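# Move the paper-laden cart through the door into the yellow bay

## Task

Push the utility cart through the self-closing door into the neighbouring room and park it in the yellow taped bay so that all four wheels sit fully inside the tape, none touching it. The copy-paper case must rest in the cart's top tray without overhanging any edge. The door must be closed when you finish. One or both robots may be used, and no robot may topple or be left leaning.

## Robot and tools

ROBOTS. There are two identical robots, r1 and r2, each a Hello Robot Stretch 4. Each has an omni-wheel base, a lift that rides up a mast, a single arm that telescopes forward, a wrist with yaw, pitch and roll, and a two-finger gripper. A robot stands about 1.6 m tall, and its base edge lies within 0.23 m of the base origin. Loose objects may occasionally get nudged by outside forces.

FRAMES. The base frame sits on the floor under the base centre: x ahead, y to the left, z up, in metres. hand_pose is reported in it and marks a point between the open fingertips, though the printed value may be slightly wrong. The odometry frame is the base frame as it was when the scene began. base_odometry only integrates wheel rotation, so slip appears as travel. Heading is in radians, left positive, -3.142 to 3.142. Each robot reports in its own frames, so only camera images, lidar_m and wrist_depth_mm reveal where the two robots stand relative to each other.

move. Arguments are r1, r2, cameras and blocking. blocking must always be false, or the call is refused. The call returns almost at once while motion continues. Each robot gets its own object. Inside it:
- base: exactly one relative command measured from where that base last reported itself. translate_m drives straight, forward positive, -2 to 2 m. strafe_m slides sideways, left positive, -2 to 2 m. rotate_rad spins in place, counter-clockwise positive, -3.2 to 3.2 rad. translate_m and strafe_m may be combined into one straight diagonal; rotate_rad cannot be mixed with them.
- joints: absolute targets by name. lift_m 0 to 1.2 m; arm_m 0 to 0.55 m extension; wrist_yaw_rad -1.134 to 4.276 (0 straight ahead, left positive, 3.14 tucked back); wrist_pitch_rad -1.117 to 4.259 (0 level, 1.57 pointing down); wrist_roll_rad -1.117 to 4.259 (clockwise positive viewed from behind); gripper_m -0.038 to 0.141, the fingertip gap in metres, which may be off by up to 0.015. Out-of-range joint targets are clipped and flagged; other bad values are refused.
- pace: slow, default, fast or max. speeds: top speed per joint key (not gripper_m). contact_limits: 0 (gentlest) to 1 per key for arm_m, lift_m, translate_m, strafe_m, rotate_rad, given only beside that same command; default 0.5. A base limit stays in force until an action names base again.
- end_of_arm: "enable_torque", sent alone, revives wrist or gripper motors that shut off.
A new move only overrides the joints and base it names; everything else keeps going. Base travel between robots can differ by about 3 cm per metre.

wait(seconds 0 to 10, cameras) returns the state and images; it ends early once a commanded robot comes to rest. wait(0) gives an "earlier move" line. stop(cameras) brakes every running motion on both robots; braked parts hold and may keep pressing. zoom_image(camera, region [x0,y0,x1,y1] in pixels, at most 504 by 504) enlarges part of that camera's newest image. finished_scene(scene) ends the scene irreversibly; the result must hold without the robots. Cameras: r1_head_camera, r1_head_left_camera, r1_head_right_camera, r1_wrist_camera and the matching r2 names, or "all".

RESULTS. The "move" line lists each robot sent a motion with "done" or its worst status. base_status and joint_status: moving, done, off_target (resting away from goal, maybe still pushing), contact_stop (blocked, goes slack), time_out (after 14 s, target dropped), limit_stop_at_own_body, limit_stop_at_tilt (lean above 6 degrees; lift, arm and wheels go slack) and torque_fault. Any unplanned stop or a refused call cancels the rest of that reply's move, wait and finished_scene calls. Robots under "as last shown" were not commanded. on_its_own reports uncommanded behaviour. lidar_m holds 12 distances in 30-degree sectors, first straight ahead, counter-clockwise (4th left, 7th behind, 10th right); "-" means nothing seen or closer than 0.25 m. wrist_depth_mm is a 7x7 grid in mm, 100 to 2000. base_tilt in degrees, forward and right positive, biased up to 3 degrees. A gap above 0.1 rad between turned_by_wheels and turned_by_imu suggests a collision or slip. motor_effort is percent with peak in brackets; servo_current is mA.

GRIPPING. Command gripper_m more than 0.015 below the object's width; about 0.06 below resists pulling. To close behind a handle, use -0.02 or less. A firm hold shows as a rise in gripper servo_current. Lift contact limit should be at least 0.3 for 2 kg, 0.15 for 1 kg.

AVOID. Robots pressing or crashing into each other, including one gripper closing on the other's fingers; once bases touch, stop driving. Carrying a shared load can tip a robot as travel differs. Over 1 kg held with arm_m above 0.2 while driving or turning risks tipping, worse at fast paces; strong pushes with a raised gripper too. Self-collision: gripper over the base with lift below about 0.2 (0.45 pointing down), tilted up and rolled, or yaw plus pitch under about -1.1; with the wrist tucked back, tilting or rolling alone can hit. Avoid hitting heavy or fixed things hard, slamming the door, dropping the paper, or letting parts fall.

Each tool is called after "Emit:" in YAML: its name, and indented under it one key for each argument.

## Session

Emit:
move:
  blocking: false

Scene clock: 0.00 s.
r1.base_odometry: x=+0.000 y=+0.000 heading=+0.000
r1.turned_by_wheels: +0.000
r1.turned_by_imu: +0.000
r1.base_tilt: forward=-1.6 right=+1.3
r1.lidar_m: 0.96 1.73 2.02 2.40 3.92 1.60 0.85 0.77 0.78 0.89 0.77 0.78
r1.base_status: not commanded
r1.joint_positions: lift_m=+0.124 arm_m=+0.000 wrist_yaw_rad=+3.194 wrist_pitch_rad=+0.002 wrist_roll_rad=+0.000 gripper_m=+0.056
r1.joint_status: not commanded
r1.measured_speeds: all 0
r1.motor_effort: lift_m=+19 arm_m=-4 wheel_0=-2 wheel_1=+1 wheel_2=+0
r1.servo_current: wrist_yaw_rad=59 wrist_pitch_rad=46 wrist_roll_rad=46 gripper_m=39
r1.hand_pose: x=-0.1216 y=+0.0722 z=+0.3019 quat_wxyz=(-0.026, -0.001, +0.000, +1.000) (m; r1's base frame)
r1.wrist_depth_mm: - 135 - - - - - / - 123 135 - - - - / - 121 191 - - - - / 110 136 194 - - - - / 137 - - - 1618 - - / 226 - 190 1098 188 1160 1118 / 224 163 750 798 768 768 759
r2.base_odometry: x=+0.000 y=+0.000 heading=+0.000
r2.turned_by_wheels: +0.000
r2.turned_by_imu: +0.000
r2.base_tilt: forward=-0.6 right=+0.1
r2.lidar_m: 1.29 1.32 1.58 2.33 2.36 2.78 1.41 1.41 2.77 2.39 2.42 1.48
r2.base_status: not commanded
r2.joint_positions: lift_m=+0.200 arm_m=+0.000 wrist_yaw_rad=+3.211 wrist_pitch_rad=+0.001 wrist_roll_rad=+0.000 gripper_m=+0.056
r2.joint_status: not commanded
r2.measured_speeds: all 0
r2.motor_effort: lift_m=+18 arm_m=-4 wheel_0=-1 wheel_1=+1 wheel_2=+1
r2.servo_current: wrist_yaw_rad=46 wrist_pitch_rad=39 wrist_roll_rad=52 gripper_m=52
r2.hand_pose: x=-0.1229 y=+0.0671 z=+0.3779 quat_wxyz=(-0.035, -0.001, +0.000, +0.999) (m; r2's base frame)
r2.wrist_depth_mm: - - 137 - - - - / - - 137 - - - - / - 109 138 - - - - / - 140 175 - - - - / 214 - - - - - - / 213 1281 196 1255 190 1336 1182 / 208 243 866 - - 854 878
pictures: r1_head_camera, r1_head_left_camera, r1_head_right_camera, r1_wrist_camera, r2_head_camera, r2_head_left_camera, r2_head_right_camera, r2_wrist_camera
Images, in order (width x height): r1_head_camera 420x560, r1_head_left_camera 420x672, r1_head_right_camera 420x672, r1_wrist_camera 616x392, r2_head_camera 420x560, r2_head_left_camera 420x672, r2_head_right_camera 420x672, r2_wrist_camera 616x392.

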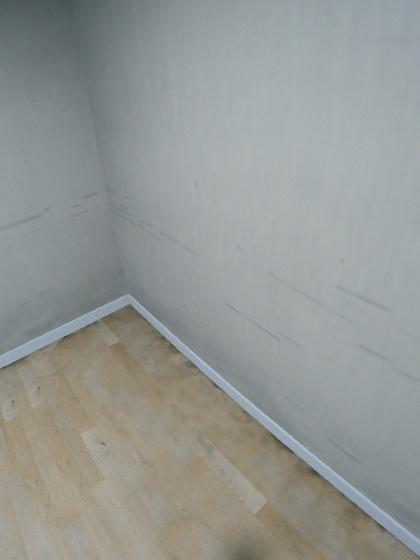

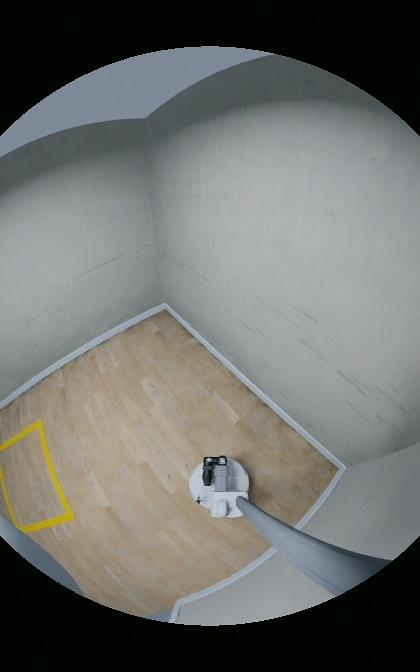

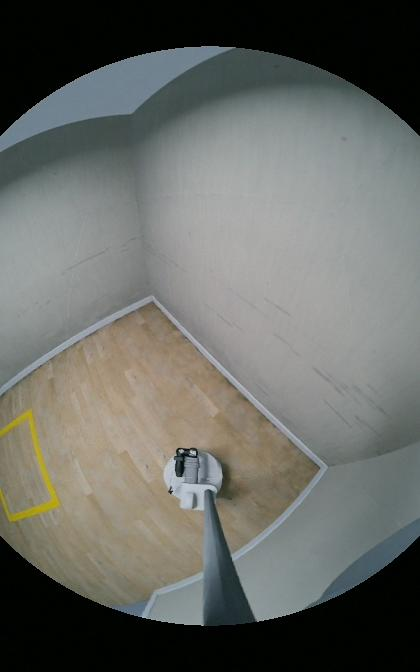

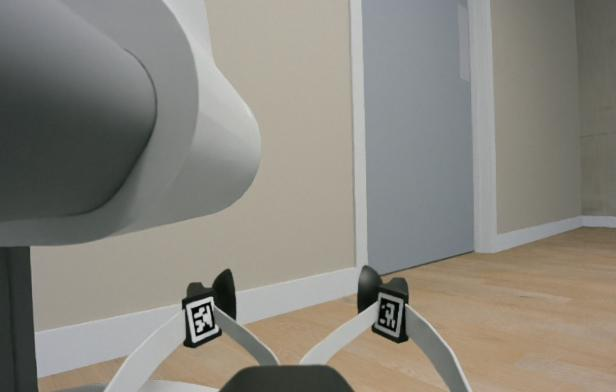

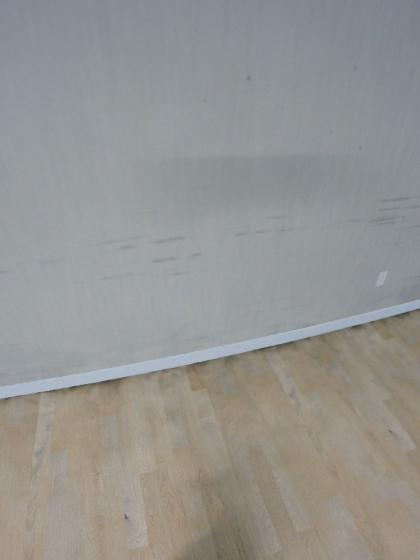

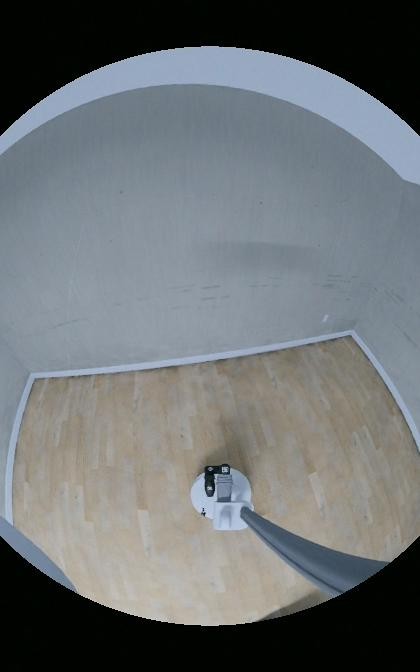

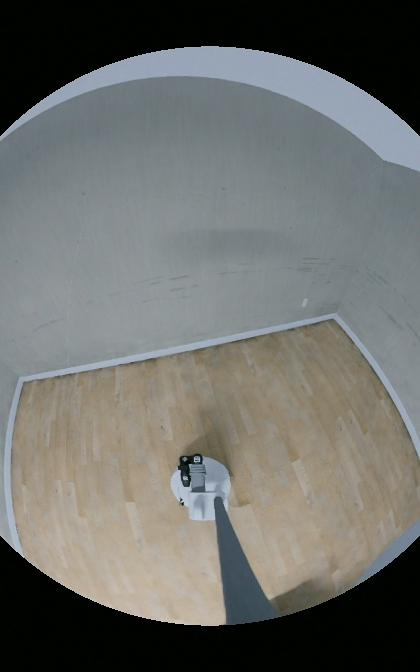

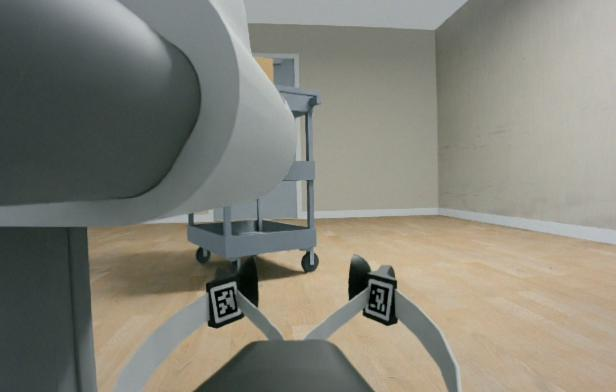

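Emit:
move:
  r1: {"base":{"rotate_rad":2.9},"joints":{"lift_m":0.9,"gripper_m":-0.02}}
  r2: {"base":{"rotate_rad":-3.0},"joints":{"lift_m":0.87}}
  blocking: false
  cameras: []

Emit:
wait:
  seconds: 5
  cameras: []

Emit:
wait:
  seconds: 1.5
  cameras: ["r1_head_camera","r2_head_camera","r1_head_left_camera","r1_head_right_camera","r2_head_left_camera","r2_head_right_camera"]

Scene clock: 7.47 s.
move: r1 moving; r2 moving
r1.base_odometry: x=+0.000 y=+0.000 heading=+0.253
r1.turned_by_wheels: +0.253
r1.turned_by_imu: +0.253
r1.base_tilt: forward=-1.6 right=+1.2
r1.lidar_m: 1.17 2.01 2.13 2.99 2.65 1.07 0.76 0.75 0.80 0.83 0.77 0.81
r1.base_status: rotate_rad moving
r1.joint_positions: lift_m=+0.162 arm_m=+0.000 wrist_yaw_rad=+3.194 wrist_pitch_rad=+0.002 wrist_roll_rad=+0.000 gripper_m=+0.037
r1.joint_status: lift_m moving; gripper_m moving
r1.measured_speeds: translate_m=+0.000 strafe_m=+0.000 rotate_rad=+0.974 lift_m=+0.146 arm_m=+0.000 wrist_yaw_rad=+0.000 wrist_pitch_rad=+0.000 wrist_roll_rad=+0.000
r1.motor_effort: lift_m=+26(27) arm_m=-3(4) wheel_0=-8(10) wheel_1=-7(10) wheel_2=-7(7)
r1.servo_current: wrist_yaw_rad=65(65) wrist_pitch_rad=46(46) wrist_roll_rad=39(59) gripper_m=111(111)
r1.hand_pose: x=-0.1216 y=+0.0722 z=+0.3395 quat_wxyz=(-0.026, -0.001, +0.000, +1.000) (m; r1's base frame)
r1.wrist_depth_mm: - 135 - - - - - / - 123 135 - - - 1756 / - 121 192 - - - 1808 / 110 136 195 - - - 1808 / 137 - - - - - 1756 / 216 - 190 - 187 1229 1205 / 224 143 768 158 809 854 866
r2.base_odometry: x=+0.000 y=+0.000 heading=-0.252
r2.turned_by_wheels: -0.252
r2.turned_by_imu: -0.244
r2.base_tilt: forward=-0.7 right=+0.1
r2.lidar_m: 1.36 1.30 1.40 1.96 2.31 2.47 3.56 1.42 3.27 2.46 2.39 1.81
r2.base_status: rotate_rad moving
r2.joint_positions: lift_m=+0.238 arm_m=+0.000 wrist_yaw_rad=+3.211 wrist_pitch_rad=+0.001 wrist_roll_rad=+0.000 gripper_m=+0.056
r2.joint_status: lift_m moving
r2.measured_speeds: translate_m=+0.001 strafe_m=+0.000 rotate_rad=-0.977 lift_m=+0.146 arm_m=+0.000 wrist_yaw_rad=+0.000 wrist_pitch_rad=+0.000 wrist_roll_rad=+0.000
r2.motor_effort: lift_m=+21(24) arm_m=-4(4) wheel_0=+12(12) wheel_1=+8(10) wheel_2=+11(11)
r2.servo_current: wrist_yaw_rad=46(46) wrist_pitch_rad=39(46) wrist_roll_rad=39(59) gripper_m=46(52)
r2.hand_pose: x=-0.1229 y=+0.0671 z=+0.4157 quat_wxyz=(-0.035, -0.001, +0.000, +0.999) (m; r2's base frame)
r2.wrist_depth_mm: - - 137 - - - - / - - 137 - - - - / - 110 139 - - - - / - 140 176 - - - - / 215 1983 - - - - - / 212 1397 196 1397 190 1430 1281 / 207 243 1008 - - 976 946
pictures: none
No camera images: "cameras" was empty.

Scene clock: 10.47 s.
earlier move: r1 moving; r2 done
r1.base_odometry: x=+0.000 y=+0.000 heading=+2.900
r1.turned_by_wheels: +2.647
r1.turned_by_imu: +2.661
r1.base_tilt: forward=-1.6 right=+1.3
r1.lidar_m: 1.03 0.77 0.74 0.79 0.80 0.77 0.84 1.21 2.03 2.16 3.09 2.55
r1.base_status: done
r1.joint_positions: lift_m=+0.898 arm_m=+0.000 wrist_yaw_rad=+3.194 wrist_pitch_rad=+0.002 wrist_roll_rad=+0.000 gripper_m=-0.019
r1.joint_status: lift_m moving; the others done
r1.measured_speeds: translate_m=+0.000 strafe_m=+0.000 rotate_rad=+0.000 lift_m=+0.029 arm_m=+0.000 wrist_yaw_rad=+0.000 wrist_pitch_rad=+0.000 wrist_roll_rad=+0.000
r1.motor_effort: lift_m=+23(28) arm_m=-4(4) wheel_0=-2(10) wheel_1=-2(10) wheel_2=-1(8)
r1.servo_current: wrist_yaw_rad=39(72) wrist_pitch_rad=39(46) wrist_roll_rad=39(65) gripper_m=52(137)
r1.hand_pose: x=-0.1216 y=+0.0722 z=+1.0761 quat_wxyz=(-0.026, -0.001, +0.000, +1.000) (m; r1's base frame)
r1.wrist_depth_mm: - 135 - - - - - / - 123 135 - - - - / - 121 190 - - - - / 110 135 193 - - - - / 136 - - - - - - / 215 - 183 199 170 - - / - 133 163 146 144 - -
r2.base_odometry: x=+0.000 y=+0.000 heading=-2.999
r2.turned_by_wheels: -2.747
r2.turned_by_imu: -2.673
r2.base_tilt: forward=-0.7 right=+0.1
r2.lidar_m: 1.42 3.67 2.54 2.39 2.00 1.40 1.28 1.34 1.80 2.33 2.39 3.17
r2.base_status: done
r2.joint_positions: lift_m=+0.870 arm_m=+0.000 wrist_yaw_rad=+3.211 wrist_pitch_rad=+0.001 wrist_roll_rad=+0.000 gripper_m=+0.056
r2.joint_status: all done
r2.measured_speeds: all 0
r2.motor_effort: lift_m=+21(26) arm_m=-4(4) wheel_0=+3(13) wheel_1=+2(12) wheel_2=+4(11)
r2.servo_current: wrist_yaw_rad=46(52) wrist_pitch_rad=46(46) wrist_roll_rad=52(59) gripper_m=59(59)
r2.hand_pose: x=-0.1228 y=+0.0671 z=+1.0476 quat_wxyz=(-0.035, -0.001, +0.000, +0.999) (m; r2's base frame)
r2.wrist_depth_mm: - - 137 - - - - / - 107 137 - - - - / - 113 138 235 - - - / - 140 165 - - - - / 216 - - - - - - / 213 - 190 - 188 - - / 211 122 - - - - -
wait: 3.00 of 5 s (r2 has come to rest)
pictures: none
No camera images: "cameras" was empty.

Scene clock: 10.83 s.
earlier move: r1 done
r1.base_odometry: x=+0.000 y=+0.000 heading=+2.900
r1.turned_by_wheels: +0.000
r1.turned_by_imu: +0.000
r1.base_tilt: forward=-1.6 right=+1.3
r1.lidar_m: 1.05 0.77 0.74 0.81 0.80 0.77 0.83 1.19 2.01 2.16 3.08 2.57
r1.base_status: done
r1.joint_positions: lift_m=+0.900 arm_m=+0.000 wrist_yaw_rad=+3.194 wrist_pitch_rad=+0.002 wrist_roll_rad=+0.000 gripper_m=-0.019
r1.joint_status: all done
r1.measured_speeds: all 0
r1.motor_effort: lift_m=+24(28) arm_m=-4(4) wheel_0=-2(10) wheel_1=-2(10) wheel_2=-1(8)
r1.servo_current: wrist_yaw_rad=46(72) wrist_pitch_rad=39(46) wrist_roll_rad=52(65) gripper_m=52(137)
r1.hand_pose: x=-0.1216 y=+0.0722 z=+1.0771 quat_wxyz=(-0.026, -0.001, +0.000, +1.000) (m; r1's base frame)
r1.wrist_depth_mm: - 135 - - - - - / - 122 135 - - - - / - 121 190 - - - - / 110 135 194 - - - - / 137 - - - - - - / 215 - 183 198 170 - - / - 132 163 147 144 - -
r2.base_odometry: x=+0.000 y=+0.000 heading=-2.999
r2.turned_by_wheels: +0.000
r2.turned_by_imu: +0.000
r2.base_tilt: forward=-0.7 right=+0.1
r2.lidar_m: 1.37 3.67 2.53 2.40 1.99 1.40 1.31 1.38 1.79 2.32 2.38 3.13
r2.base_status: done
r2.joint_positions: lift_m=+0.870 arm_m=+0.000 wrist_yaw_rad=+3.211 wrist_pitch_rad=+0.001 wrist_roll_rad=+0.000 gripper_m=+0.056
r2.joint_status: all done
r2.measured_speeds: all 0
r2.motor_effort: lift_m=+21(26) arm_m=-4(4) wheel_0=+4(13) wheel_1=+3(12) wheel_2=+5(11)
r2.servo_current: wrist_yaw_rad=52(52) wrist_pitch_rad=33(46) wrist_roll_rad=39(65) gripper_m=46(59)
r2.hand_pose: x=-0.1228 y=+0.0671 z=+1.0476 quat_wxyz=(-0.035, -0.001, +0.000, +0.999) (m; r2's base frame)
r2.wrist_depth_mm: - - 137 - - - - / - 107 137 - - - - / - 113 138 235 - - - / - 140 164 - - - - / 216 - - - - - - / 213 - 189 - 187 - - / 211 122 - - - - -
wait: 0.37 of 1.5 s (r1 has come to rest)
pictures: r1_head_camera, r1_head_left_camera, r1_head_right_camera, r2_head_camera, r2_head_left_camera, r2_head_right_camera
Images, in order (width x height): r1_head_camera 420x560, r1_head_left_camera 420x672, r1_head_right_camera 420x672, r2_head_camera 420x560, r2_head_left_camera 420x672, r2_head_right_camera 420x672.

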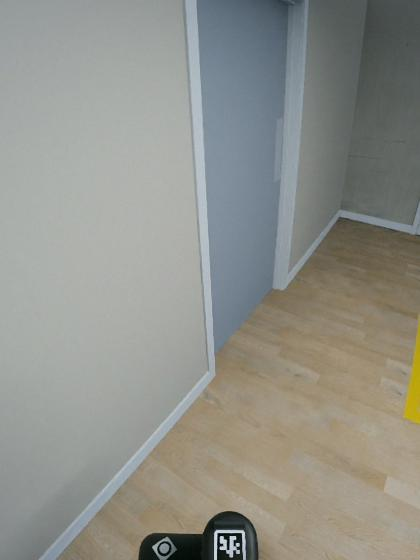

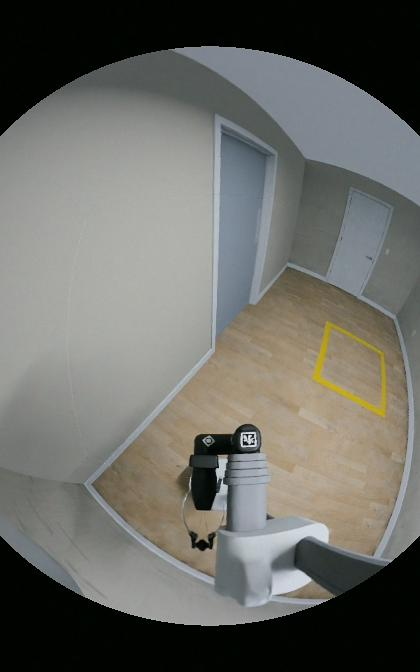

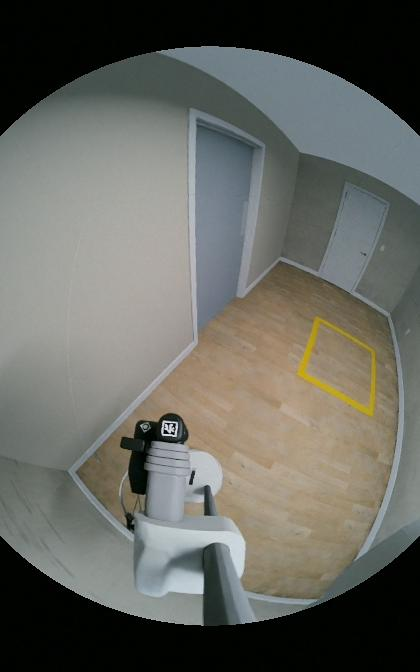

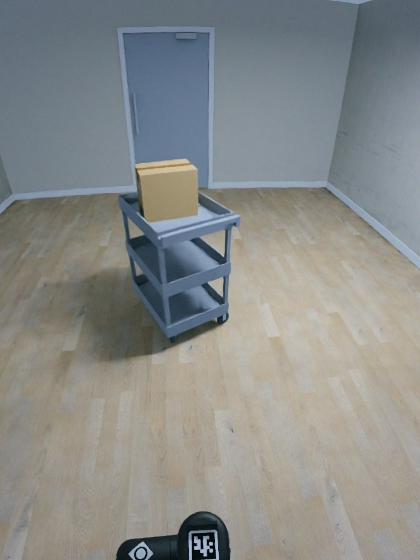

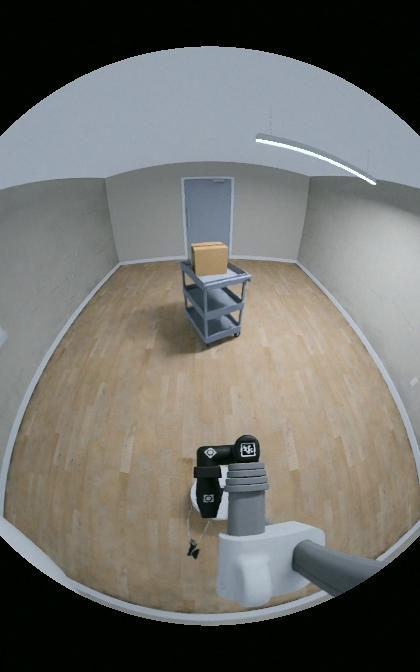

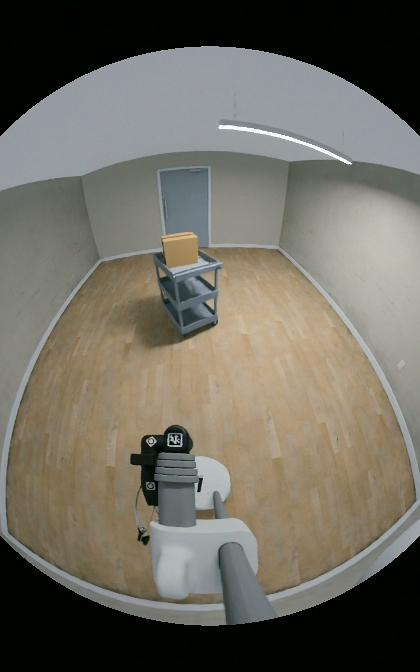

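Emit:
move:
  r1: {"base":{"rotate_rad":1.0}}
  r2: {"base":{"translate_m":1.0,"strafe_m":-0.7},"pace":"fast"}
  blocking: false
  cameras: []

Emit:
wait:
  seconds: 2
  cameras: []

Emit:
move:
  r1: {"base":{"translate_m":-0.5,"strafe_m":-1.34},"joints":{"wrist_yaw_rad":0.0},"pace":"fast"}
  blocking: false
  cameras: []

Emit:
wait:
  seconds: 3
  cameras: ["r2_head_left_camera"]

Scene clock: 76.67 s.
move: r1 moving; r2 moving
r1.base_odometry: x=+0.000 y=+0.000 heading=+3.140
r1.turned_by_wheels: +0.241
r1.turned_by_imu: +0.241
r1.base_tilt: forward=-1.6 right=+1.3
r1.lidar_m: 0.87 0.76 0.76 0.88 0.77 0.77 0.91 1.69 2.02 2.43 3.93 1.64
r1.base_status: rotate_rad moving
r1.joint_positions: lift_m=+0.900 arm_m=+0.000 wrist_yaw_rad=+3.194 wrist_pitch_rad=+0.002 wrist_roll_rad=+0.000 gripper_m=-0.019
r1.joint_status: not commanded
r1.measured_speeds: translate_m=-0.001 strafe_m=+0.001 rotate_rad=+0.932 lift_m=+0.000 arm_m=+0.000 wrist_yaw_rad=+0.000 wrist_pitch_rad=+0.000 wrist_roll_rad=+0.000
r1.motor_effort: lift_m=+24(24) arm_m=-4(4) wheel_0=-8(8) wheel_1=-4(8) wheel_2=-7(8)
r1.servo_current: wrist_yaw_rad=39(59) wrist_pitch_rad=46(46) wrist_roll_rad=26(59) gripper_m=52(59)
r1.hand_pose: x=-0.1216 y=+0.0722 z=+1.0771 quat_wxyz=(-0.026, -0.001, +0.000, +1.000) (m; r1's base frame)
r1.wrist_depth_mm: - 135 - - - - - / - 123 135 - - - - / - 121 191 - - - - / 110 135 194 - - - - / 137 - - - - - - / 215 - 183 198 170 - - / - - 163 146 144 - -
r2.base_odometry: x=-0.041 y=+0.021 heading=-3.000
r2.turned_by_wheels: -0.001
r2.turned_by_imu: +0.000
r2.base_tilt: forward=-0.7 right=+0.1
r2.lidar_m: 1.35 3.71 2.55 2.43 2.09 1.44 1.33 1.37 1.82 2.32 2.37 3.11
r2.base_status: translate_m moving; strafe_m moving
r2.joint_positions: lift_m=+0.870 arm_m=+0.000 wrist_yaw_rad=+3.211 wrist_pitch_rad=+0.001 wrist_roll_rad=+0.000 gripper_m=+0.056
r2.joint_status: not commanded
r2.measured_speeds: translate_m=+0.148 strafe_m=-0.102 rotate_rad=+0.001 lift_m=+0.000 arm_m=+0.000 wrist_yaw_rad=+0.000 wrist_pitch_rad=+0.000 wrist_roll_rad=+0.000
r2.motor_effort: lift_m=+21(21) arm_m=-4(4) wheel_0=+11(13) wheel_1=-5(7) wheel_2=-14(14)
r2.servo_current: wrist_yaw_rad=39(52) wrist_pitch_rad=39(46) wrist_roll_rad=46(52) gripper_m=46(52)
r2.hand_pose: x=-0.1228 y=+0.0671 z=+1.0476 quat_wxyz=(-0.035, -0.001, +0.000, +0.999) (m; r2's base frame)
r2.wrist_depth_mm: - - 137 - - - - / - 107 137 - - - - / - 113 138 234 - - - / - 140 164 - - - - / 216 - - - - - - / 212 - 189 - 188 - - / 211 122 - - - - -
pictures: none
No camera images: "cameras" was empty.

Scene clock: 77.90 s.
earlier move: r1 done; r2 moving
r1.base_odometry: x=+0.000 y=+0.000 heading=-2.384
r1.turned_by_wheels: +0.759
r1.turned_by_imu: +0.763
r1.base_tilt: forward=-1.6 right=+1.3
r1.lidar_m: 0.75 0.78 0.82 0.75 0.80 1.14 2.02 2.10 2.86 3.09 1.10 0.80
r1.base_status: done
r1.joint_positions: lift_m=+0.900 arm_m=+0.000 wrist_yaw_rad=+3.194 wrist_pitch_rad=+0.002 wrist_roll_rad=+0.000 gripper_m=-0.019
r1.joint_status: not commanded
r1.measured_speeds: all 0
r1.motor_effort: lift_m=+24(24) arm_m=-4(4) wheel_0=-4(8) wheel_1=-3(8) wheel_2=-2(8)
r1.servo_current: wrist_yaw_rad=59(78) wrist_pitch_rad=33(46) wrist_roll_rad=52(59) gripper_m=52(59)
r1.hand_pose: x=-0.1216 y=+0.0722 z=+1.0772 quat_wxyz=(-0.026, -0.001, +0.000, +1.000) (m; r1's base frame)
r1.wrist_depth_mm: - 135 - - - - - / - 123 146 - - - - / - 121 191 - - - - / 110 136 206 - - - - / 216 - - - - - - / - - - 198 - - - / - - 180 182 154 - -
r2.base_odometry: x=-0.425 y=+0.215 heading=-3.000
r2.turned_by_wheels: +0.000
r2.turned_by_imu: +0.001
r2.base_tilt: forward=-0.7 right=+0.0
r2.lidar_m: 1.10 1.08 2.88 2.68 2.58 1.79 1.65 1.73 2.16 2.03 2.11 2.76
r2.base_status: translate_m moving; strafe_m moving
r2.joint_positions: lift_m=+0.870 arm_m=+0.000 wrist_yaw_rad=+3.211 wrist_pitch_rad=+0.001 wrist_roll_rad=+0.000 gripper_m=+0.056
r2.joint_status: not commanded
r2.measured_speeds: translate_m=+0.327 strafe_m=-0.229 rotate_rad=+0.000 lift_m=+0.000 arm_m=+0.000 wrist_yaw_rad=+0.000 wrist_pitch_rad=+0.000 wrist_roll_rad=+0.000
r2.motor_effort: lift_m=+21(21) arm_m=-4(4) wheel_0=+10(16) wheel_1=-5(7) wheel_2=-9(15)
r2.servo_current: wrist_yaw_rad=46(52) wrist_pitch_rad=39(46) wrist_roll_rad=46(59) gripper_m=46(52)
r2.hand_pose: x=-0.1228 y=+0.0671 z=+1.0476 quat_wxyz=(-0.035, -0.001, +0.000, +0.999) (m; r2's base frame)
r2.wrist_depth_mm: - - 137 - - - - / - 107 137 - - - - / - 113 139 234 - - - / - 140 164 - - - - / 216 - - - - - - / 213 - 190 - 189 - - / 211 122 - - - - -
wait: 1.23 of 2 s (r1 has come to rest)
pictures: none
No camera images: "cameras" was empty.

Scene clock: 78.40 s.
earlier move: r2 moving
move: r1 moving
r1.base_odometry: x=-0.016 y=+0.038 heading=-2.384
r1.turned_by_wheels: +0.000
r1.turned_by_imu: +0.000
r1.base_tilt: forward=-1.6 right=+1.3
r1.lidar_m: 0.77 0.81 0.83 0.82 0.84 1.18 1.99 2.12 2.86 3.15 1.14 0.80
r1.base_status: translate_m moving; strafe_m moving
r1.joint_positions: lift_m=+0.900 arm_m=+0.000 wrist_yaw_rad=+2.554 wrist_pitch_rad=+0.002 wrist_roll_rad=+0.000 gripper_m=-0.019
r1.joint_status: wrist_yaw_rad moving
r1.measured_speeds: translate_m=-0.056 strafe_m=-0.149 rotate_rad=-0.008 lift_m=+0.000 arm_m=+0.000 wrist_yaw_rad=-1.820 wrist_pitch_rad=+0.000 wrist_roll_rad=+0.000
r1.motor_effort: lift_m=+24(24) arm_m=-3(4) wheel_0=+9(10) wheel_1=-11(11) wheel_2=+5(6)
r1.servo_current: wrist_yaw_rad=78(143) wrist_pitch_rad=39(52) wrist_roll_rad=52(59) gripper_m=52(59)
r1.hand_pose: x=-0.0207 y=+0.2326 z=+1.0772 quat_wxyz=(+0.289, -0.001, +0.000, +0.957) (m; r1's base frame)
r1.wrist_depth_mm: - - - - - - - / - - - - - - - / - - - - - - - / - - - - - - - / - - - - - - - / - - - 198 170 - - / - 140 179 146 144 - -
r2.base_odometry: x=-0.603 y=+0.305 heading=-3.000
r2.turned_by_wheels: +0.000
r2.turned_by_imu: +0.000
r2.base_tilt: forward=-0.7 right=+0.1
r2.lidar_m: 1.03 0.98 3.02 2.80 2.81 1.96 1.83 1.89 2.04 1.90 1.98 2.61
r2.base_status: translate_m moving; strafe_m moving
r2.joint_positions: lift_m=+0.870 arm_m=+0.000 wrist_yaw_rad=+3.211 wrist_pitch_rad=+0.001 wrist_roll_rad=+0.000 gripper_m=+0.056
r2.joint_status: not commanded
r2.measured_speeds: translate_m=+0.326 strafe_m=-0.228 rotate_rad=-0.001 lift_m=+0.000 arm_m=+0.000 wrist_yaw_rad=+0.000 wrist_pitch_rad=+0.000 wrist_roll_rad=+0.000
r2.motor_effort: lift_m=+21(21) arm_m=-4(4) wheel_0=+6(10) wheel_1=-5(7) wheel_2=-9(10)
r2.servo_current: wrist_yaw_rad=39(52) wrist_pitch_rad=39(46) wrist_roll_rad=46(59) gripper_m=46(52)
r2.hand_pose: x=-0.1228 y=+0.0671 z=+1.0476 quat_wxyz=(-0.035, -0.001, +0.000, +0.999) (m; r2's base frame)
r2.wrist_depth_mm: - - 137 - - - - / - 107 137 - - - - / - 113 138 235 - - - / - 140 164 - - - - / 216 - - - - - - / 213 - 191 - 188 - - / 211 245 - - - - -
pictures: none
No camera images: "cameras" was empty.

Scene clock: 80.60 s.
earlier move: r1 moving; r2 done
r1.base_odometry: x=-0.321 y=+0.759 heading=-2.384
r1.turned_by_wheels: +0.000
r1.turned_by_imu: -0.005
r1.base_tilt: forward=-1.6 right=+1.3
r1.lidar_m: 1.03 1.09 1.48 1.52 1.58 1.80 1.72 1.81 2.50 3.17 1.64 1.09
r1.base_status: translate_m moving; strafe_m moving
r1.joint_positions: lift_m=+0.900 arm_m=+0.000 wrist_yaw_rad=+0.003 wrist_pitch_rad=+0.002 wrist_roll_rad=+0.000 gripper_m=-0.019
r1.joint_status: all done
r1.measured_speeds: translate_m=-0.136 strafe_m=-0.365 rotate_rad=-0.005 lift_m=+0.000 arm_m=+0.000 wrist_yaw_rad=+0.000 wrist_pitch_rad=+0.000 wrist_roll_rad=+0.000
r1.motor_effort: lift_m=+24(24) arm_m=+2(4) wheel_0=+8(11) wheel_1=-5(13) wheel_2=+4(6)
r1.servo_current: wrist_yaw_rad=52(143) wrist_pitch_rad=46(52) wrist_roll_rad=65(65) gripper_m=59(59)
r1.hand_pose: x=+0.4595 y=-0.0867 z=+1.0772 quat_wxyz=(+1.000, +0.000, +0.001, +0.001) (m; r1's base frame)
r1.wrist_depth_mm: - - - - 831 - - / - - - - 831 - - / - - - - 831 - - / - - - - 842 - - / - - - - 831 - - / - - 183 198 179 - - / - 132 163 147 144 - -
r2.base_odometry: x=-1.089 y=+0.551 heading=-3.000
r2.turned_by_wheels: +0.000
r2.turned_by_imu: +0.001
r2.base_tilt: forward=-0.7 right=+0.1
r2.lidar_m: 3.54 0.78 0.77 3.12 3.21 2.41 2.26 2.31 1.67 1.58 1.63 2.13
r2.base_status: done
r2.joint_positions: lift_m=+0.870 arm_m=+0.000 wrist_yaw_rad=+3.211 wrist_pitch_rad=+0.001 wrist_roll_rad=+0.000 gripper_m=+0.056
r2.joint_status: not commanded
r2.measured_speeds: all 0
r2.motor_effort: lift_m=+21(21) arm_m=-4(4) wheel_0=+1(12) wheel_1=-4(7) wheel_2=-4(10)
r2.servo_current: wrist_yaw_rad=46(65) wrist_pitch_rad=33(52) wrist_roll_rad=39(59) gripper_m=46(59)
r2.hand_pose: x=-0.1228 y=+0.0671 z=+1.0476 quat_wxyz=(-0.035, -0.001, +0.000, +0.999) (m; r2's base frame)
r2.wrist_depth_mm: - - 137 - - - - / - 107 138 - - - - / - 110 139 - - - - / - 140 179 - - - - / 216 - - - - - - / 213 - 196 - 191 - - / 211 245 - - - - -
wait: 2.20 of 3 s (r2 has come to rest)
pictures: r2_head_left_camera
Images, in order (width x height): r2_head_left_camera 420x672.

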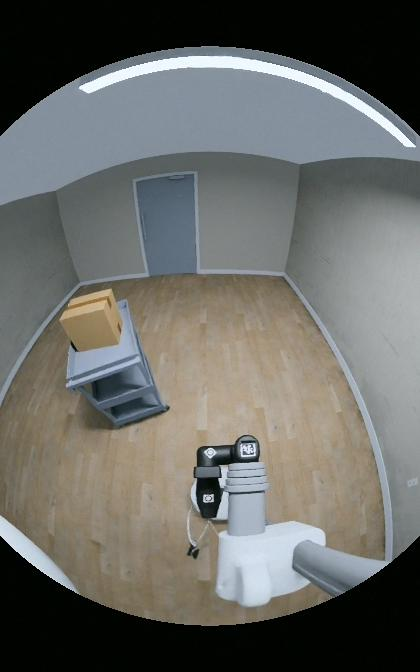

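Emit:
move:
  r2: {"base":{"translate_m":1.5},"pace":"fast"}
  blocking: false
  cameras: ["r1_head_camera","r1_head_left_camera"]

Emit:
wait:
  seconds: 5
  cameras: ["r2_head_camera","r2_head_left_camera","r2_head_right_camera"]

Scene clock: 96.20 s.
earlier move: r1 done
move: r2 moving
r1.base_odometry: x=-0.557 y=+1.317 heading=-2.384
r1.turned_by_wheels: +0.000
r1.turned_by_imu: -0.004
r1.base_tilt: forward=-1.6 right=+1.3
r1.lidar_m: 1.28 1.31 1.80 2.09 2.19 1.57 1.50 1.57 2.16 2.59 1.84 1.41
r1.base_status: done
r1.joint_positions: lift_m=+0.900 arm_m=+0.000 wrist_yaw_rad=+0.002 wrist_pitch_rad=+0.002 wrist_roll_rad=+0.000 gripper_m=-0.019
r1.joint_status: not commanded
r1.measured_speeds: all 0
r1.motor_effort: lift_m=+24(24) arm_m=+4(4) wheel_0=+2(3) wheel_1=+0(1) wheel_2=+0(1)
r1.servo_current: wrist_yaw_rad=39(59) wrist_pitch_rad=46(52) wrist_roll_rad=59(65) gripper_m=52(59)
r1.hand_pose: x=+0.4595 y=-0.0867 z=+1.0772 quat_wxyz=(+1.000, +0.000, +0.001, +0.001) (m; r1's base frame)
r1.wrist_depth_mm: - 1025 - - - 1118 - / - 1025 - - - 1160 - / - 1025 - - - 1138 - / - 1042 - - - 1182 - / - 1042 - - - 1160 - / - 1025 184 198 170 - - / - 139 163 146 144 1118 -
r2.base_odometry: x=-1.130 y=+0.545 heading=-2.999
r2.turned_by_wheels: +0.000
r2.turned_by_imu: +0.001
r2.base_tilt: forward=-0.7 right=+0.1
r2.lidar_m: 3.50 0.74 0.73 3.13 3.25 2.47 2.31 2.35 1.66 1.59 1.59 2.13
r2.base_status: translate_m moving
r2.joint_positions: lift_m=+0.870 arm_m=+0.000 wrist_yaw_rad=+3.211 wrist_pitch_rad=+0.001 wrist_roll_rad=+0.000 gripper_m=+0.056
r2.joint_status: not commanded
r2.measured_speeds: translate_m=+0.160 strafe_m=+0.000 rotate_rad=-0.004 lift_m=+0.000 arm_m=+0.000 wrist_yaw_rad=+0.000 wrist_pitch_rad=+0.000 wrist_roll_rad=+0.000
r2.motor_effort: lift_m=+21(21) arm_m=-4(4) wheel_0=+9(12) wheel_1=+6(8) wheel_2=-14(15)
r2.servo_current: wrist_yaw_rad=46(52) wrist_pitch_rad=46(46) wrist_roll_rad=33(52) gripper_m=46(52)
r2.hand_pose: x=-0.1228 y=+0.0671 z=+1.0476 quat_wxyz=(-0.035, -0.001, +0.000, +0.999) (m; r2's base frame)
r2.wrist_depth_mm: - - 137 - - - - / - - 137 - - - - / - 111 138 - - - - / - 140 173 - - - - / 213 - - - - - - / 211 - 196 - 192 - - / 206 241 - - - - -
pictures: r1_head_camera, r1_head_left_camera
Images, in order (width x height): r1_head_camera 420x560, r1_head_left_camera 420x672.

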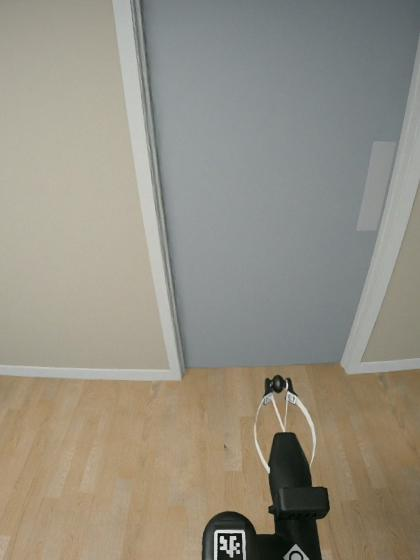

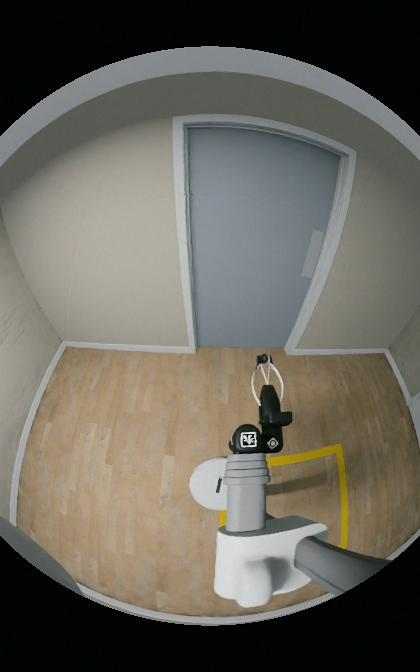

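Scene clock: 100.97 s.
earlier move: r2 done
r1.base_odometry: x=-0.557 y=+1.317 heading=-2.384
r1.turned_by_wheels: +0.000
r1.turned_by_imu: +0.000
r1.base_tilt: forward=-1.6 right=+1.3
r1.lidar_m: 1.30 1.30 1.82 2.10 2.18 1.60 1.50 1.58 2.15 2.60 1.84 1.39
r1.base_status: done
r1.joint_positions: lift_m=+0.900 arm_m=+0.000 wrist_yaw_rad=+0.002 wrist_pitch_rad=+0.002 wrist_roll_rad=+0.000 gripper_m=-0.019
r1.joint_status: not commanded
r1.measured_speeds: all 0
r1.motor_effort: lift_m=+24(24) arm_m=+4(4) wheel_0=+3(3) wheel_1=-1(1) wheel_2=+0(1)
r1.servo_current: wrist_yaw_rad=59(72) wrist_pitch_rad=46(52) wrist_roll_rad=46(65) gripper_m=46(59)
r1.hand_pose: x=+0.4595 y=-0.0867 z=+1.0772 quat_wxyz=(+1.000, +0.000, +0.001, +0.001) (m; r1's base frame)
r1.wrist_depth_mm: - 1025 - - - 1118 - / - 1042 - - - 1138 - / - 1042 - - - 1160 - / - 1042 - - - 1160 - / - 1025 - - - 1160 - / - 1008 185 198 170 - - / - 140 163 147 144 1098 -
r2.base_odometry: x=-2.574 y=+0.339 heading=-2.999
r2.turned_by_wheels: +0.000
r2.turned_by_imu: +0.003
r2.base_tilt: forward=-0.7 right=+0.0
r2.lidar_m: 2.05 2.09 2.76 3.24 0.81 0.85 3.81 2.28 1.57 1.48 1.56 2.04
r2.base_status: done
r2.joint_positions: lift_m=+0.870 arm_m=+0.000 wrist_yaw_rad=+3.211 wrist_pitch_rad=+0.001 wrist_roll_rad=+0.000 gripper_m=+0.056
r2.joint_status: not commanded
r2.measured_speeds: all 0
r2.motor_effort: lift_m=+21(21) arm_m=-4(4) wheel_0=+3(12) wheel_1=+2(10) wheel_2=+0(16)
r2.servo_current: wrist_yaw_rad=59(59) wrist_pitch_rad=39(52) wrist_roll_rad=52(59) gripper_m=46(59)
r2.hand_pose: x=-0.1228 y=+0.0671 z=+1.0476 quat_wxyz=(-0.035, -0.001, +0.000, +0.999) (m; r2's base frame)
r2.wrist_depth_mm: - - 137 - - - - / - 107 137 - - - - / - 110 139 - - - - / - 140 179 - - - - / 216 - - - - - - / 213 - 196 - 190 - - / 212 244 - - - - -
wait: 4.77 of 5 s (r2 has come to rest)
pictures: r2_head_camera, r2_head_left_camera, r2_head_right_camera
Images, in order (width x height): r2_head_camera 420x560, r2_head_left_camera 420x672, r2_head_right_camera 420x672.

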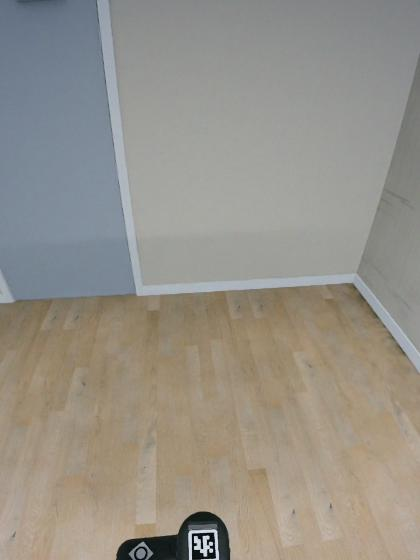

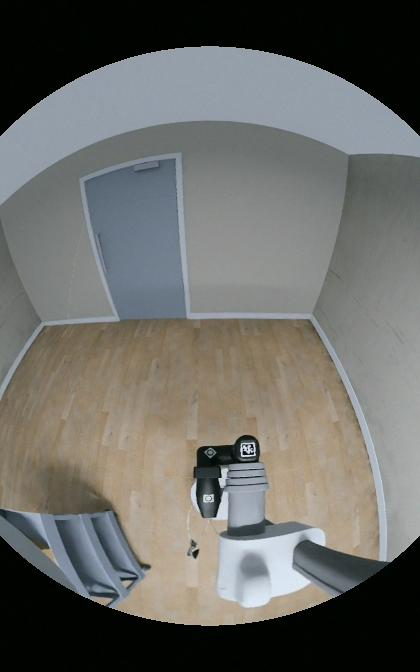

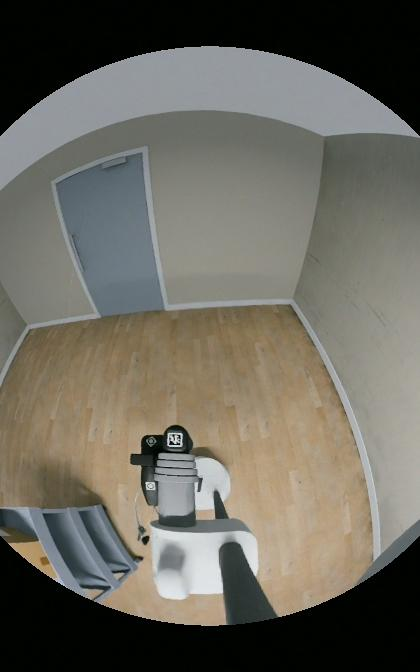

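Emit:
move:
  r2: {"base":{"translate_m":1.07,"strafe_m":0.82},"joints":{"gripper_m":0.141},"pace":"fast"}
  blocking: false
  cameras: []

Emit:
wait:
  seconds: 5
  cameras: []

Emit:
move:
  r2: {"base":{"rotate_rad":0.83},"joints":{"wrist_yaw_rad":-0.3,"arm_m":0.15}}
  blocking: false
  cameras: []

Emit:
wait:
  seconds: 3
  cameras: ["r2_head_camera","r2_wrist_camera","r2_head_left_camera"]

Scene clock: 114.30 s.
move: r2 moving
r1: as last shown
r1.lidar_m: 1.27 1.32 1.80 2.08 2.15 1.61 1.50 1.57 2.16 2.60 1.80 1.41
r1.motor_effort: lift_m=+23(24) arm_m=+4(4) wheel_0=+2(3) wheel_1=+0(0) wheel_2=+0(1)
r1.servo_current: wrist_yaw_rad=46(59) wrist_pitch_rad=39(46) wrist_roll_rad=46(52) gripper_m=52(52)
r1.wrist_depth_mm: - 1025 - - - 1118 - / - 1008 - - - 1138 - / - 1042 - - - 1138 - / - 1008 - - - 1138 - / - 1042 - - - 1138 - / - 1042 185 198 171 - - / - 139 163 146 144 1118 -
r2.base_odometry: x=-2.605 y=+0.307 heading=-3.000
r2.turned_by_wheels: +0.000
r2.turned_by_imu: +0.000
r2.base_tilt: forward=-0.7 right=+0.0
r2.lidar_m: 1.99 2.08 2.69 3.23 0.78 0.83 3.87 2.33 1.62 1.51 1.54 2.06
r2.base_status: translate_m moving; strafe_m moving
r2.joint_positions: lift_m=+0.870 arm_m=+0.000 wrist_yaw_rad=+3.211 wrist_pitch_rad=+0.001 wrist_roll_rad=+0.000 gripper_m=+0.075
r2.joint_status: gripper_m moving
r2.measured_speeds: translate_m=+0.140 strafe_m=+0.107 rotate_rad=-0.004 lift_m=+0.000 arm_m=+0.000 wrist_yaw_rad=+0.000 wrist_pitch_rad=+0.000 wrist_roll_rad=+0.000
r2.motor_effort: lift_m=+21(21) arm_m=-4(4) wheel_0=-5(9) wheel_1=+14(14) wheel_2=-12(14)
r2.servo_current: wrist_yaw_rad=52(52) wrist_pitch_rad=39(46) wrist_roll_rad=46(52) gripper_m=85(98)
r2.hand_pose: x=-0.1228 y=+0.0671 z=+1.0476 quat_wxyz=(-0.035, -0.001, +0.000, +0.999) (m; r2's base frame)
r2.wrist_depth_mm: - - 136 - - - - / - - 137 - - - - / - 108 138 287 - - - / - 139 159 - - - - / 213 - - - - - - / 211 - 190 - 190 - - / 206 240 - - - - -
pictures: none
No camera images: "cameras" was empty.

Scene clock: 118.57 s.
earlier move: r2 done
r1.base_odometry: x=-0.557 y=+1.317 heading=-2.384
r1.turned_by_wheels: +0.000
r1.turned_by_imu: +0.000
r1.base_tilt: forward=-1.6 right=+1.3
r1.lidar_m: 1.29 1.33 1.80 2.09 2.16 1.60 1.51 1.55 2.14 2.58 1.84 1.41
r1.base_status: not commanded
r1.joint_positions: lift_m=+0.900 arm_m=+0.000 wrist_yaw_rad=+0.002 wrist_pitch_rad=+0.002 wrist_roll_rad=+0.000 gripper_m=-0.019
r1.joint_status: not commanded
r1.measured_speeds: all 0
r1.motor_effort: lift_m=+24(24) arm_m=+3(4) wheel_0=+2(3) wheel_1=+0(1) wheel_2=+0(1)
r1.servo_current: wrist_yaw_rad=46(65) wrist_pitch_rad=46(52) wrist_roll_rad=65(72) gripper_m=59(59)
r1.hand_pose: x=+0.4595 y=-0.0867 z=+1.0772 quat_wxyz=(+1.000, +0.000, +0.001, +0.001) (m; r1's base frame)
r1.wrist_depth_mm: - 1025 - - - 1098 - / - 1025 - - - 1138 - / - 1042 - - - 1160 - / - 1042 - - - 1160 - / - 1042 - - - 1182 - / - 1042 184 199 170 - - / - 140 163 147 144 1118 -
r2.base_odometry: x=-3.517 y=-0.624 heading=-3.000
r2.turned_by_wheels: +0.000
r2.turned_by_imu: +0.003
r2.base_tilt: forward=-0.7 right=+0.0
r2.lidar_m: 0.95 0.98 1.28 2.51 2.58 3.41 1.37 3.37 2.38 2.24 1.46 0.98
r2.base_status: done
r2.joint_positions: lift_m=+0.870 arm_m=+0.000 wrist_yaw_rad=+3.211 wrist_pitch_rad=+0.001 wrist_roll_rad=+0.000 gripper_m=+0.141
r2.joint_status: all done
r2.measured_speeds: all 0
r2.motor_effort: lift_m=+21(21) arm_m=-4(4) wheel_0=-4(10) wheel_1=+0(14) wheel_2=-3(14)
r2.servo_current: wrist_yaw_rad=52(59) wrist_pitch_rad=46(52) wrist_roll_rad=46(65) gripper_m=52(111)
r2.hand_pose: x=-0.1228 y=+0.0671 z=+1.0476 quat_wxyz=(-0.035, -0.001, +0.000, +0.999) (m; r2's base frame)
r2.wrist_depth_mm: - - 137 - - - - / - 107 137 - - - - / - 113 138 - - - - / - 140 178 1708 - - - / 216 - - - - - - / 212 204 - 1808 1618 - - / 211 - - - - - -
wait: 4.27 of 5 s (r2 has come to rest)
pictures: none
No camera images: "cameras" was empty.

Scene clock: 119.07 s.
move: r2 moving
r1: as last shown
r1.base_tilt: forward=-1.6 right=+1.2
r1.lidar_m: 1.28 1.31 1.79 2.11 2.18 1.59 1.51 1.53 2.19 2.60 1.83 1.41
r1.motor_effort: lift_m=+24(24) arm_m=+3(4) wheel_0=+2(2) wheel_1=+0(0) wheel_2=+0(1)
r1.servo_current: wrist_yaw_rad=46(65) wrist_pitch_rad=39(52) wrist_roll_rad=26(52) gripper_m=52(59)
r1.wrist_depth_mm: - 1025 - - - 1138 - / - 1008 - - - 1138 - / - 1042 - - - 1160 - / - 1042 - - - 1160 - / - 1025 - - - 1160 - / - 1042 185 198 170 - - / - 139 163 146 144 1098 -
r2.base_odometry: x=-3.517 y=-0.624 heading=-2.748
r2.turned_by_wheels: +0.251
r2.turned_by_imu: +0.244
r2.base_tilt: forward=-0.7 right=+0.1
r2.lidar_m: 0.93 1.04 1.70 2.49 2.81 1.39 1.38 2.73 2.27 2.18 1.15 0.94
r2.base_status: rotate_rad moving
r2.joint_positions: lift_m=+0.870 arm_m=+0.051 wrist_yaw_rad=+2.650 wrist_pitch_rad=+0.001 wrist_roll_rad=+0.000 gripper_m=+0.141
r2.joint_status: arm_m moving; wrist_yaw_rad moving
r2.measured_speeds: translate_m=+0.001 strafe_m=-0.002 rotate_rad=+0.967 lift_m=+0.000 arm_m=+0.195 wrist_yaw_rad=-1.737 wrist_pitch_rad=+0.000 wrist_roll_rad=+0.000
r2.motor_effort: lift_m=+21(21) arm_m=+6(11) wheel_0=-8(10) wheel_1=-10(10) wheel_2=-11(12)
r2.servo_current: wrist_yaw_rad=111(150) wrist_pitch_rad=46(46) wrist_roll_rad=39(52) gripper_m=52(59)
r2.hand_pose: x=+0.0085 y=+0.2131 z=+1.0476 quat_wxyz=(+0.243, -0.001, +0.000, +0.970) (m; r2's base frame)
r2.wrist_depth_mm: - - - - - - - / 192 - - - - - - / 210 - - - - - - / 282 - 1708 - - - - / - - 1756 - - - - / - - 1464 - - - - / - - - - - - -
pictures: none
No camera images: "cameras" was empty.

Scene clock: 121.17 s.
earlier move: r2 done
r1.base_odometry: x=-0.557 y=+1.317 heading=-2.384
r1.turned_by_wheels: +0.000
r1.turned_by_imu: +0.000
r1.base_tilt: forward=-1.5 right=+1.3
r1.lidar_m: 1.29 1.32 1.78 2.11 2.16 1.59 1.52 1.55 2.18 2.59 1.86 1.40
r1.base_status: not commanded
r1.joint_positions: lift_m=+0.900 arm_m=+0.000 wrist_yaw_rad=+0.002 wrist_pitch_rad=+0.002 wrist_roll_rad=+0.000 gripper_m=-0.019
r1.joint_status: not commanded
r1.measured_speeds: all 0
r1.motor_effort: lift_m=+23(24) arm_m=+4(4) wheel_0=+2(3) wheel_1=+0(0) wheel_2=+1(1)
r1.servo_current: wrist_yaw_rad=52(72) wrist_pitch_rad=33(52) wrist_roll_rad=59(65) gripper_m=46(59)
r1.hand_pose: x=+0.4595 y=-0.0867 z=+1.0772 quat_wxyz=(+1.000, +0.000, +0.001, +0.001) (m; r1's base frame)
r1.wrist_depth_mm: - 1008 - - - 1118 - / - 1025 - - - 1138 - / - 1025 - - - 1160 - / - 1025 - - - 1138 - / - 1025 - - - 1138 - / - 1025 185 199 170 - - / - 140 163 147 144 1118 -
r2.base_odometry: x=-3.517 y=-0.624 heading=-2.171
r2.turned_by_wheels: +0.578
r2.turned_by_imu: +0.563
r2.base_tilt: forward=-0.6 right=+0.0
r2.lidar_m: 1.04 1.86 2.50 2.87 1.37 1.42 2.66 2.23 1.98 1.09 0.94 0.94
r2.base_status: done
r2.joint_positions: lift_m=+0.870 arm_m=+0.150 wrist_yaw_rad=-0.297 wrist_pitch_rad=+0.001 wrist_roll_rad=+0.000 gripper_m=+0.141
r2.joint_status: all done
r2.measured_speeds: all 0
r2.motor_effort: lift_m=+21(21) arm_m=+7(12) wheel_0=-3(10) wheel_1=-4(10) wheel_2=-4(12)
r2.servo_current: wrist_yaw_rad=46(150) wrist_pitch_rad=39(46) wrist_roll_rad=52(65) gripper_m=52(59)
r2.hand_pose: x=+0.5708 y=-0.1680 z=+1.0476 quat_wxyz=(+0.989, +0.000, +0.001, -0.148) (m; r2's base frame)
r2.wrist_depth_mm: - - - - - - - / - - - - - - - / - - 768 - - - - / - - 768 - - - - / - - - - - - - / - 190 - 160 187 185 - / - - - - - - -
wait: 2.10 of 3 s (r2 has come to rest)
pictures: r2_head_camera, r2_head_left_camera, r2_wrist_camera
Images, in order (width x height): r2_head_camera 420x560, r2_head_left_camera 420x672, r2_wrist_camera 616x392.

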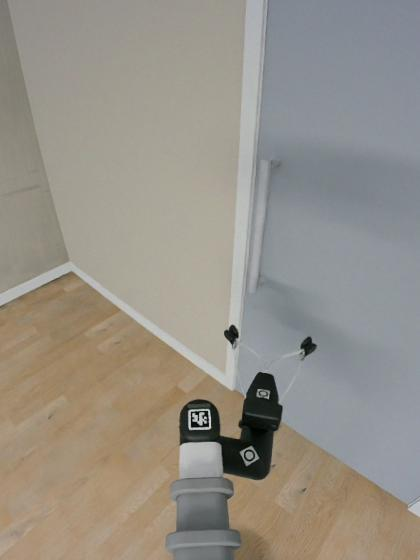

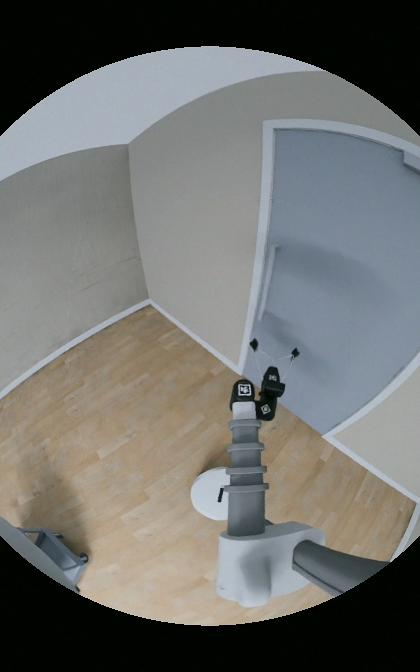

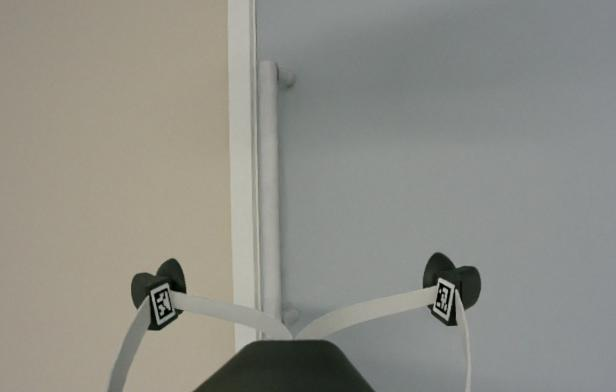

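Emit:
move:
  r2: {"base":{"translate_m":0.145,"strafe_m":-0.09},"joints":{"arm_m":0.36}}
  blocking: false
  cameras: []

Emit:
wait:
  seconds: 3
  cameras: ["r2_head_camera","r2_wrist_camera"]

Scene clock: 129.20 s.
move: r2 moving
r1: as last shown
r1.base_tilt: forward=-1.6 right=+1.3
r1.lidar_m: 1.27 1.32 1.81 2.09 2.17 1.58 1.51 1.60 2.16 2.60 1.86 1.39
r1.motor_effort: lift_m=+24(24) arm_m=+4(4) wheel_0=+2(2) wheel_1=+0(1) wheel_2=+0(1)
r1.servo_current: wrist_yaw_rad=46(59) wrist_pitch_rad=46(52) wrist_roll_rad=59(59) gripper_m=52(59)
r1.wrist_depth_mm: - 1025 - - - 1118 - / - 1008 - - - 1138 - / - 1042 - - - 1138 - / - 1008 - - - 1182 - / - 1042 - - - 1160 - / - 1042 185 199 170 - - / - 139 163 147 144 1118 -
r2.base_odometry: x=-3.549 y=-0.638 heading=-2.171
r2.turned_by_wheels: -0.001
r2.turned_by_imu: +0.000
r2.base_tilt: forward=-0.6 right=+0.1
r2.lidar_m: 1.01 1.77 2.48 2.89 1.39 1.42 2.67 2.25 1.90 1.08 0.91 0.90
r2.base_status: translate_m moving; strafe_m moving
r2.joint_positions: lift_m=+0.870 arm_m=+0.201 wrist_yaw_rad=-0.297 wrist_pitch_rad=+0.001 wrist_roll_rad=+0.000 gripper_m=+0.141
r2.joint_status: arm_m moving
r2.measured_speeds: translate_m=+0.117 strafe_m=-0.073 rotate_rad=+0.003 lift_m=+0.000 arm_m=+0.195 wrist_yaw_rad=-0.001 wrist_pitch_rad=+0.000 wrist_roll_rad=+0.000
r2.motor_effort: lift_m=+21(21) arm_m=+6(11) wheel_0=+13(13) wheel_1=-5(7) wheel_2=-12(13)
r2.servo_current: wrist_yaw_rad=46(46) wrist_pitch_rad=46(46) wrist_roll_rad=46(52) gripper_m=52(52)
r2.hand_pose: x=+0.6216 y=-0.1681 z=+1.0476 quat_wxyz=(+0.989, +0.000, +0.001, -0.148) (m; r2's base frame)
r2.wrist_depth_mm: - - - - - - - / - - - 591 - - - / - - - - - - - / - - - - - - - / - - - - - - - / - 189 191 160 187 185 - / - - - - - - -
pictures: none
No camera images: "cameras" was empty.

Scene clock: 130.53 s.
earlier move: r2 done
r1.base_odometry: x=-0.557 y=+1.317 heading=-2.384
r1.turned_by_wheels: +0.000
r1.turned_by_imu: +0.000
r1.base_tilt: forward=-1.5 right=+1.3
r1.lidar_m: 1.29 1.31 1.81 2.10 2.17 1.58 1.51 1.59 2.16 2.61 1.84 1.41
r1.base_status: not commanded
r1.joint_positions: lift_m=+0.900 arm_m=+0.000 wrist_yaw_rad=+0.002 wrist_pitch_rad=+0.002 wrist_roll_rad=+0.000 gripper_m=-0.019
r1.joint_status: not commanded
r1.measured_speeds: all 0
r1.motor_effort: lift_m=+23(24) arm_m=+4(4) wheel_0=+2(3) wheel_1=+0(1) wheel_2=+0(1)
r1.servo_current: wrist_yaw_rad=52(65) wrist_pitch_rad=46(52) wrist_roll_rad=46(72) gripper_m=52(59)
r1.hand_pose: x=+0.4595 y=-0.0867 z=+1.0772 quat_wxyz=(+1.000, +0.000, +0.001, +0.001) (m; r1's base frame)
r1.wrist_depth_mm: - 1008 - - - 1138 - / - 1025 - - - 1138 - / - 1025 - - - 1160 - / - 1025 - - - 1138 - / - 1025 - - - 1160 - / - 1025 185 198 171 - - / - 140 163 146 144 1118 -
r2.base_odometry: x=-3.673 y=-0.693 heading=-2.171
r2.turned_by_wheels: +0.000
r2.turned_by_imu: +0.001
r2.base_tilt: forward=-0.7 right=+0.0
r2.lidar_m: 0.85 1.56 2.46 2.85 1.56 1.54 2.68 2.29 1.64 0.90 0.77 0.77
r2.base_status: done
r2.joint_positions: lift_m=+0.870 arm_m=+0.360 wrist_yaw_rad=-0.297 wrist_pitch_rad=+0.001 wrist_roll_rad=+0.000 gripper_m=+0.141
r2.joint_status: all done
r2.measured_speeds: all 0
r2.motor_effort: lift_m=+21(21) arm_m=+7(12) wheel_0=+3(14) wheel_1=-4(7) wheel_2=-3(13)
r2.servo_current: wrist_yaw_rad=52(52) wrist_pitch_rad=46(46) wrist_roll_rad=46(59) gripper_m=52(52)
r2.hand_pose: x=+0.7808 y=-0.1681 z=+1.0476 quat_wxyz=(+0.989, +0.000, +0.001, -0.148) (m; r2's base frame)
r2.wrist_depth_mm: - 455 373 343 304 270 251 / - 455 370 347 304 272 250 / - 449 379 347 307 273 254 / - 466 377 351 309 276 256 / - 462 300 351 312 274 255 / - 189 301 342 303 266 257 / - 466 404 - 304 285 259
wait: 1.33 of 3 s (r2 has come to rest)
pictures: r2_head_camera, r2_wrist_camera
Images, in order (width x height): r2_head_camera 420x560, r2_wrist_camera 616x392.

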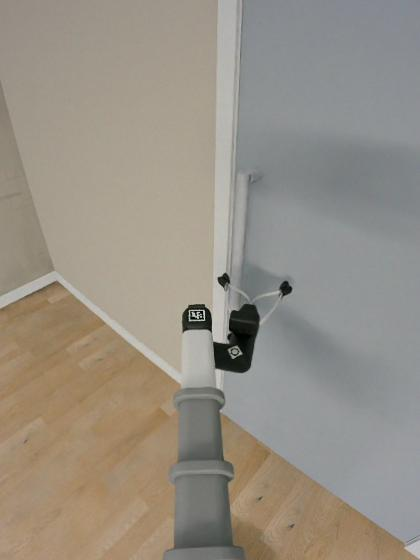

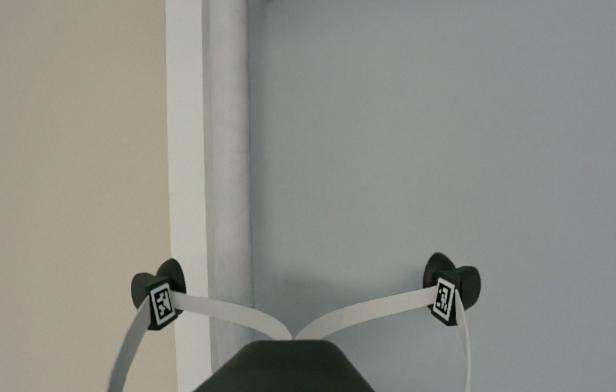

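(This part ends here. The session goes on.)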